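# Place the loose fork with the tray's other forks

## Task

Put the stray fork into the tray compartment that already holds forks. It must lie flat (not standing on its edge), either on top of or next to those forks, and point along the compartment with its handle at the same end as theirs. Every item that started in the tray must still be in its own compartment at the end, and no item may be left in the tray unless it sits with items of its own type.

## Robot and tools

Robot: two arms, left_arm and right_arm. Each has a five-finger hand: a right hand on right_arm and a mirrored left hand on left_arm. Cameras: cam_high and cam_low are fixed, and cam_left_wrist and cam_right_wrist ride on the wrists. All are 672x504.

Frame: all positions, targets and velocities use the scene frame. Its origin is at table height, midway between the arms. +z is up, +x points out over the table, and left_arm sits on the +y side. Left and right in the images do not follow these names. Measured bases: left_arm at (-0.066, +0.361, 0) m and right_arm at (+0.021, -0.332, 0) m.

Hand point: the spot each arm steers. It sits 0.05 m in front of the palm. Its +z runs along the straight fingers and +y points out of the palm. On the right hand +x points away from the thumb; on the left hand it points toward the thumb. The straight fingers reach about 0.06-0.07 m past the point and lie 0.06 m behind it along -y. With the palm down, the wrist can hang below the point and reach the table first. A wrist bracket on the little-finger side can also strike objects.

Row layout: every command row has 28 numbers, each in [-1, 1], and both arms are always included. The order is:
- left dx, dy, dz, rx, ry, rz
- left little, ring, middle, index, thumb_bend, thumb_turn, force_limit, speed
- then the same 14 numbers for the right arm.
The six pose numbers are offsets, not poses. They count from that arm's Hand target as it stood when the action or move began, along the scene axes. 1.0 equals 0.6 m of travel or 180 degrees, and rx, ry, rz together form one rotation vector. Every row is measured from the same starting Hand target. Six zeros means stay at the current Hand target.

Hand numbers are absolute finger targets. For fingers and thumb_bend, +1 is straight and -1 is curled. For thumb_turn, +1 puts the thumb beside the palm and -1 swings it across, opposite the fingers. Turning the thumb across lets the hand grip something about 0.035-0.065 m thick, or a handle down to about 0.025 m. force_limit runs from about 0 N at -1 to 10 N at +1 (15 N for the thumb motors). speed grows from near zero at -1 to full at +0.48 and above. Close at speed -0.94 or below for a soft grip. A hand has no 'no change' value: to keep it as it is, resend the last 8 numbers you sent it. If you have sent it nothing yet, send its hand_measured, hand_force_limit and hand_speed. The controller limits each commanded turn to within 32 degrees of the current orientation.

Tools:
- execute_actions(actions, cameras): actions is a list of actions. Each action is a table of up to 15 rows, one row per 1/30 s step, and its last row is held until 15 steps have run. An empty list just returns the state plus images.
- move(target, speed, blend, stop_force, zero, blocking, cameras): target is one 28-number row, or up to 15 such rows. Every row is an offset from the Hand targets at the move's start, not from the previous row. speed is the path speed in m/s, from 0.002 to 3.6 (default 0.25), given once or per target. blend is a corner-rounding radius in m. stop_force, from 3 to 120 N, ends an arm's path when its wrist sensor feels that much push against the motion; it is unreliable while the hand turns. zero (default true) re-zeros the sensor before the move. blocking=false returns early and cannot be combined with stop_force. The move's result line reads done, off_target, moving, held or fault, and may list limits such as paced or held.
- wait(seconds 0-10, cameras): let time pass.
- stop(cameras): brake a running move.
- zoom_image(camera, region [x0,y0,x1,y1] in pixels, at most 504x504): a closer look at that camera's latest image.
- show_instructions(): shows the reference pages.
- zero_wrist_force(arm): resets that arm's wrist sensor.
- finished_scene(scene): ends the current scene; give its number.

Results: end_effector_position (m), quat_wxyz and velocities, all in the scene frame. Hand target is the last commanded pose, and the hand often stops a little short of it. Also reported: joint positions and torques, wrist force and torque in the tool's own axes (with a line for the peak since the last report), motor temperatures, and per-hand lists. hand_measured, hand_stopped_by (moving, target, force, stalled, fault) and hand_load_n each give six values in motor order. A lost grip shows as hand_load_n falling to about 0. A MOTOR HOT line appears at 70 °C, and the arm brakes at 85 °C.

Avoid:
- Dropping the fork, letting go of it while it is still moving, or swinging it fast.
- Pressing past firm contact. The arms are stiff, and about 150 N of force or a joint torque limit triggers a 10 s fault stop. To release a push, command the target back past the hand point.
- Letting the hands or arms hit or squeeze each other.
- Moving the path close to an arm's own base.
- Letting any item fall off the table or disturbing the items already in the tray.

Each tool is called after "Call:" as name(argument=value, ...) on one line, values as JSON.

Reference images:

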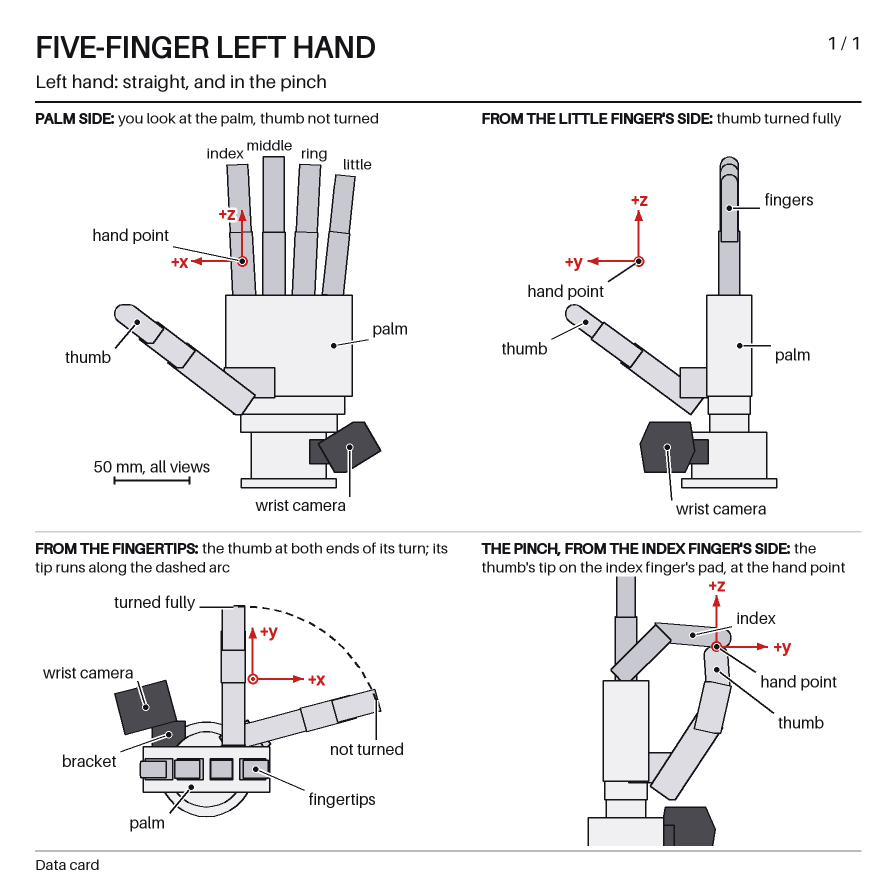

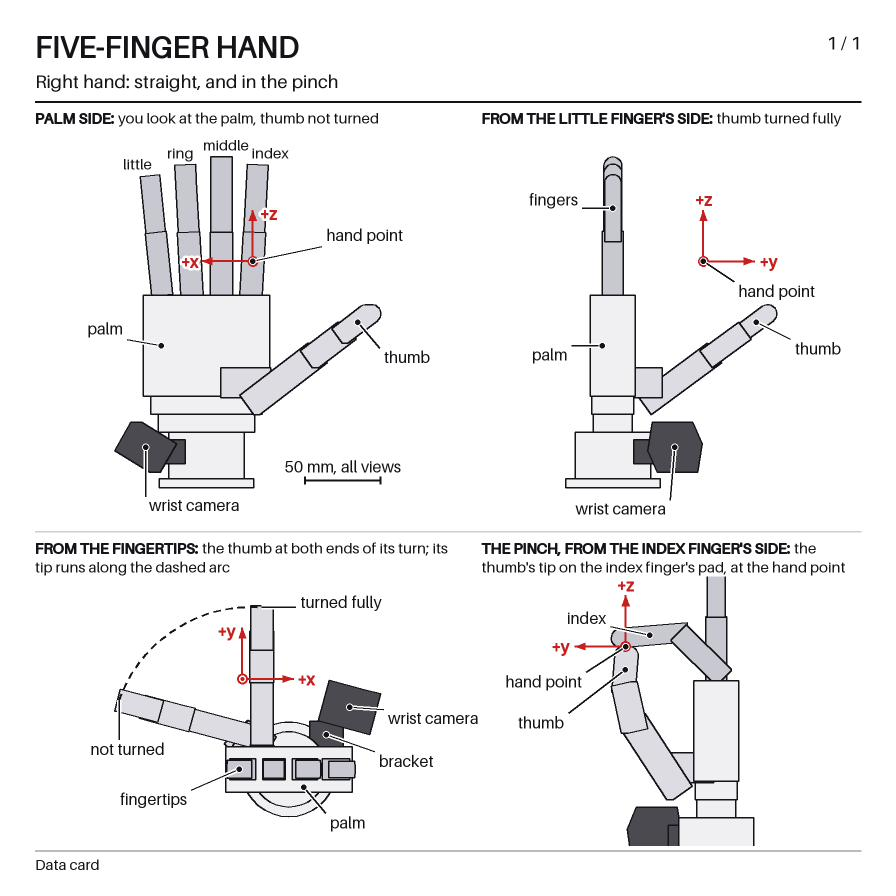

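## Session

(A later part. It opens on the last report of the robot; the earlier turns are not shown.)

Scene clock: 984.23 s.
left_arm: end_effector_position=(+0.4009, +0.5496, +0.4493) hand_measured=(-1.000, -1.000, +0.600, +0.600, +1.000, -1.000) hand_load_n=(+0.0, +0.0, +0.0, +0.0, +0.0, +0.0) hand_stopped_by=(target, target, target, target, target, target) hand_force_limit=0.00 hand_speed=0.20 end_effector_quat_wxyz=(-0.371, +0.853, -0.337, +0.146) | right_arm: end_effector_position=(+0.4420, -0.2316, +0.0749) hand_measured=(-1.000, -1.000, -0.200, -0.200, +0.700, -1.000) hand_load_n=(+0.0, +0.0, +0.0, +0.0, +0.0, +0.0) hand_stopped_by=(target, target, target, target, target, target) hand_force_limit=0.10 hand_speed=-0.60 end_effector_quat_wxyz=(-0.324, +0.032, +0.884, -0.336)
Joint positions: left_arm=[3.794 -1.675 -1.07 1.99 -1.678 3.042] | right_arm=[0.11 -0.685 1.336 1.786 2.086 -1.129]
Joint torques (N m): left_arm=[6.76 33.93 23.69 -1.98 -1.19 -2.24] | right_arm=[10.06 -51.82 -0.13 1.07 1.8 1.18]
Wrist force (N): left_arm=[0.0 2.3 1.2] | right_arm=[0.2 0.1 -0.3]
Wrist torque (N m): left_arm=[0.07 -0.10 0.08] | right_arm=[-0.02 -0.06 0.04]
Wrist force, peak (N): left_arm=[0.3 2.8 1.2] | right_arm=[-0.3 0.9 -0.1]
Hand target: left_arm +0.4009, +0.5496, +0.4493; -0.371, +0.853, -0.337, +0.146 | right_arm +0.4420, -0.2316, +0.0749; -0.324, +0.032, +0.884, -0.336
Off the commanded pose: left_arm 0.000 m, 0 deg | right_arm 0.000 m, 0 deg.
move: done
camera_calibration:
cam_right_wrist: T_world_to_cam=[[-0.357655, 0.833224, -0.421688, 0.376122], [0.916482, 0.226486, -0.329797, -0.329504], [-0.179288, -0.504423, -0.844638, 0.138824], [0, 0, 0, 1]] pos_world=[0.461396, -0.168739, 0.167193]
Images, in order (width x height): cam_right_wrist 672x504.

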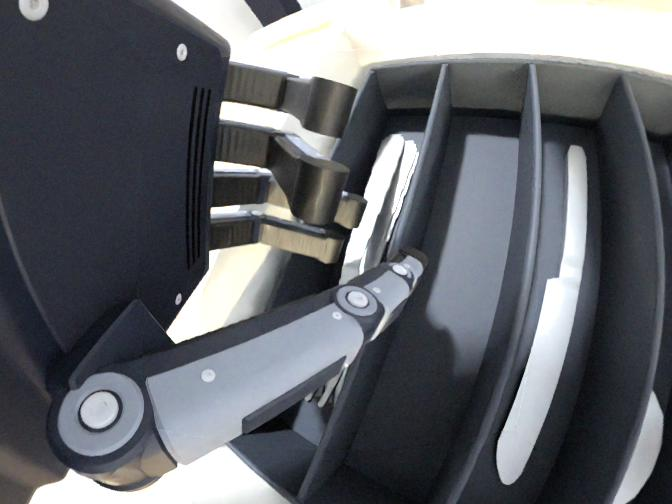

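Call:
move(target=[[0,0,0,0,0,0,-1,-1,0.6,0.6,1,-1,0,0.2,0,0,0.25,0,0,0,-1,-1,-0.2,-0.2,0.7,-1,0.1,-0.6]], speed=0.2, cameras=["cam_right_wrist","cam_high"])

Call:
zoom_image(camera="cam_right_wrist", region=[300, 50, 600, 450])

Scene clock: 997.80 s.
left_arm: end_effector_position=(+0.4009, +0.5496, +0.4493) hand_measured=(-1.000, -1.000, +0.600, +0.600, +1.000, -1.000) hand_load_n=(+0.0, +0.0, +0.0, +0.0, +0.0, +0.0) hand_stopped_by=(target, target, target, target, target, target) hand_force_limit=0.00 hand_speed=0.20 end_effector_quat_wxyz=(-0.371, +0.853, -0.337, +0.146) | right_arm: end_effector_position=(+0.4421, -0.2316, +0.2248) hand_measured=(-1.000, -1.000, -0.200, -0.200, +0.700, -1.000) hand_load_n=(+0.0, +0.5, +0.0, +0.0, +0.0, +0.0) hand_stopped_by=(target, target, target, target, target, target) hand_force_limit=0.10 hand_speed=-0.60 end_effector_quat_wxyz=(-0.324, +0.032, +0.884, -0.336)
Joint positions: left_arm=[3.794 -1.675 -1.07 1.99 -1.678 3.042] | right_arm=[0.11 -0.865 1.236 2.066 2.086 -1.129]
Joint torques (N m): left_arm=[6.74 33.06 23.12 -2.14 -1.41 -2.04] | right_arm=[5.28 -47.31 -5.23 4.41 0.08 1.49]
Wrist force (N): left_arm=[0.3 2.4 0.9] | right_arm=[0.0 0.1 -0.2]
Wrist torque (N m): left_arm=[0.11 -0.16 0.09] | right_arm=[-0.03 -0.05 -0.02]
Wrist force, peak (N): left_arm=[0.2 2.7 0.8] | right_arm=[1.2 -1.1 -1.4]
Hand target: left_arm +0.4009, +0.5496, +0.4493; -0.371, +0.853, -0.337, +0.146 | right_arm +0.4420, -0.2316, +0.2249; -0.324, +0.032, +0.884, -0.336
Off the commanded pose: left_arm 0.000 m, 0 deg | right_arm 0.000 m, 0 deg.
move: done
camera_calibration:
cam_right_wrist: T_world_to_cam=[[-0.357559, 0.833214, -0.421789, 0.439354], [0.916557, 0.226478, -0.329592, -0.28026], [-0.179095, -0.504442, -0.844668, 0.265371], [0, 0, 0, 1]] pos_world=[0.461496, -0.16874, 0.317093]
Images, in order (width x height): cam_high 672x504, cam_right_wrist 672x504.

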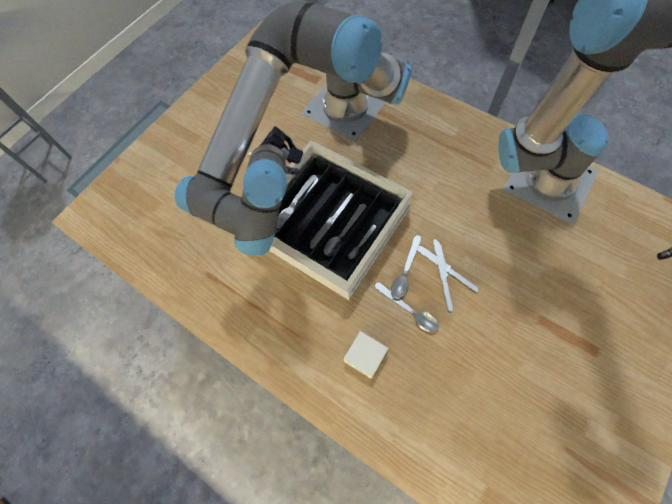

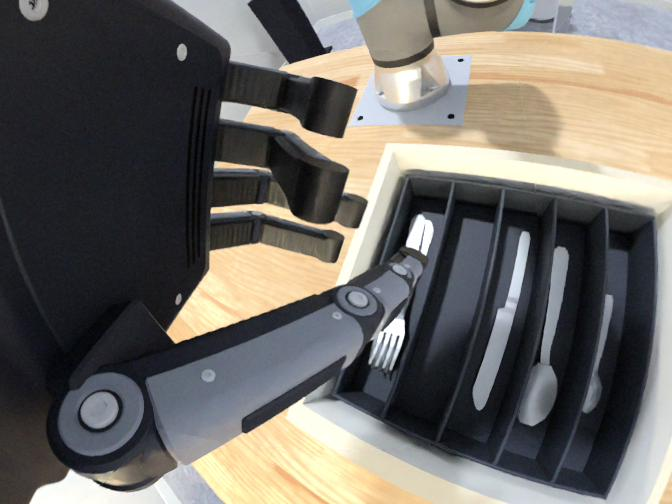

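Scaled by 1.260 from the camera's 672x504 image, which has a finer 960x720 frame.

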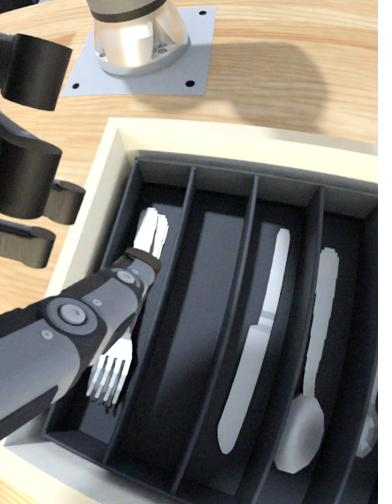

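Call:
finished_scene(scene=1)

The scene is finished: the task was done.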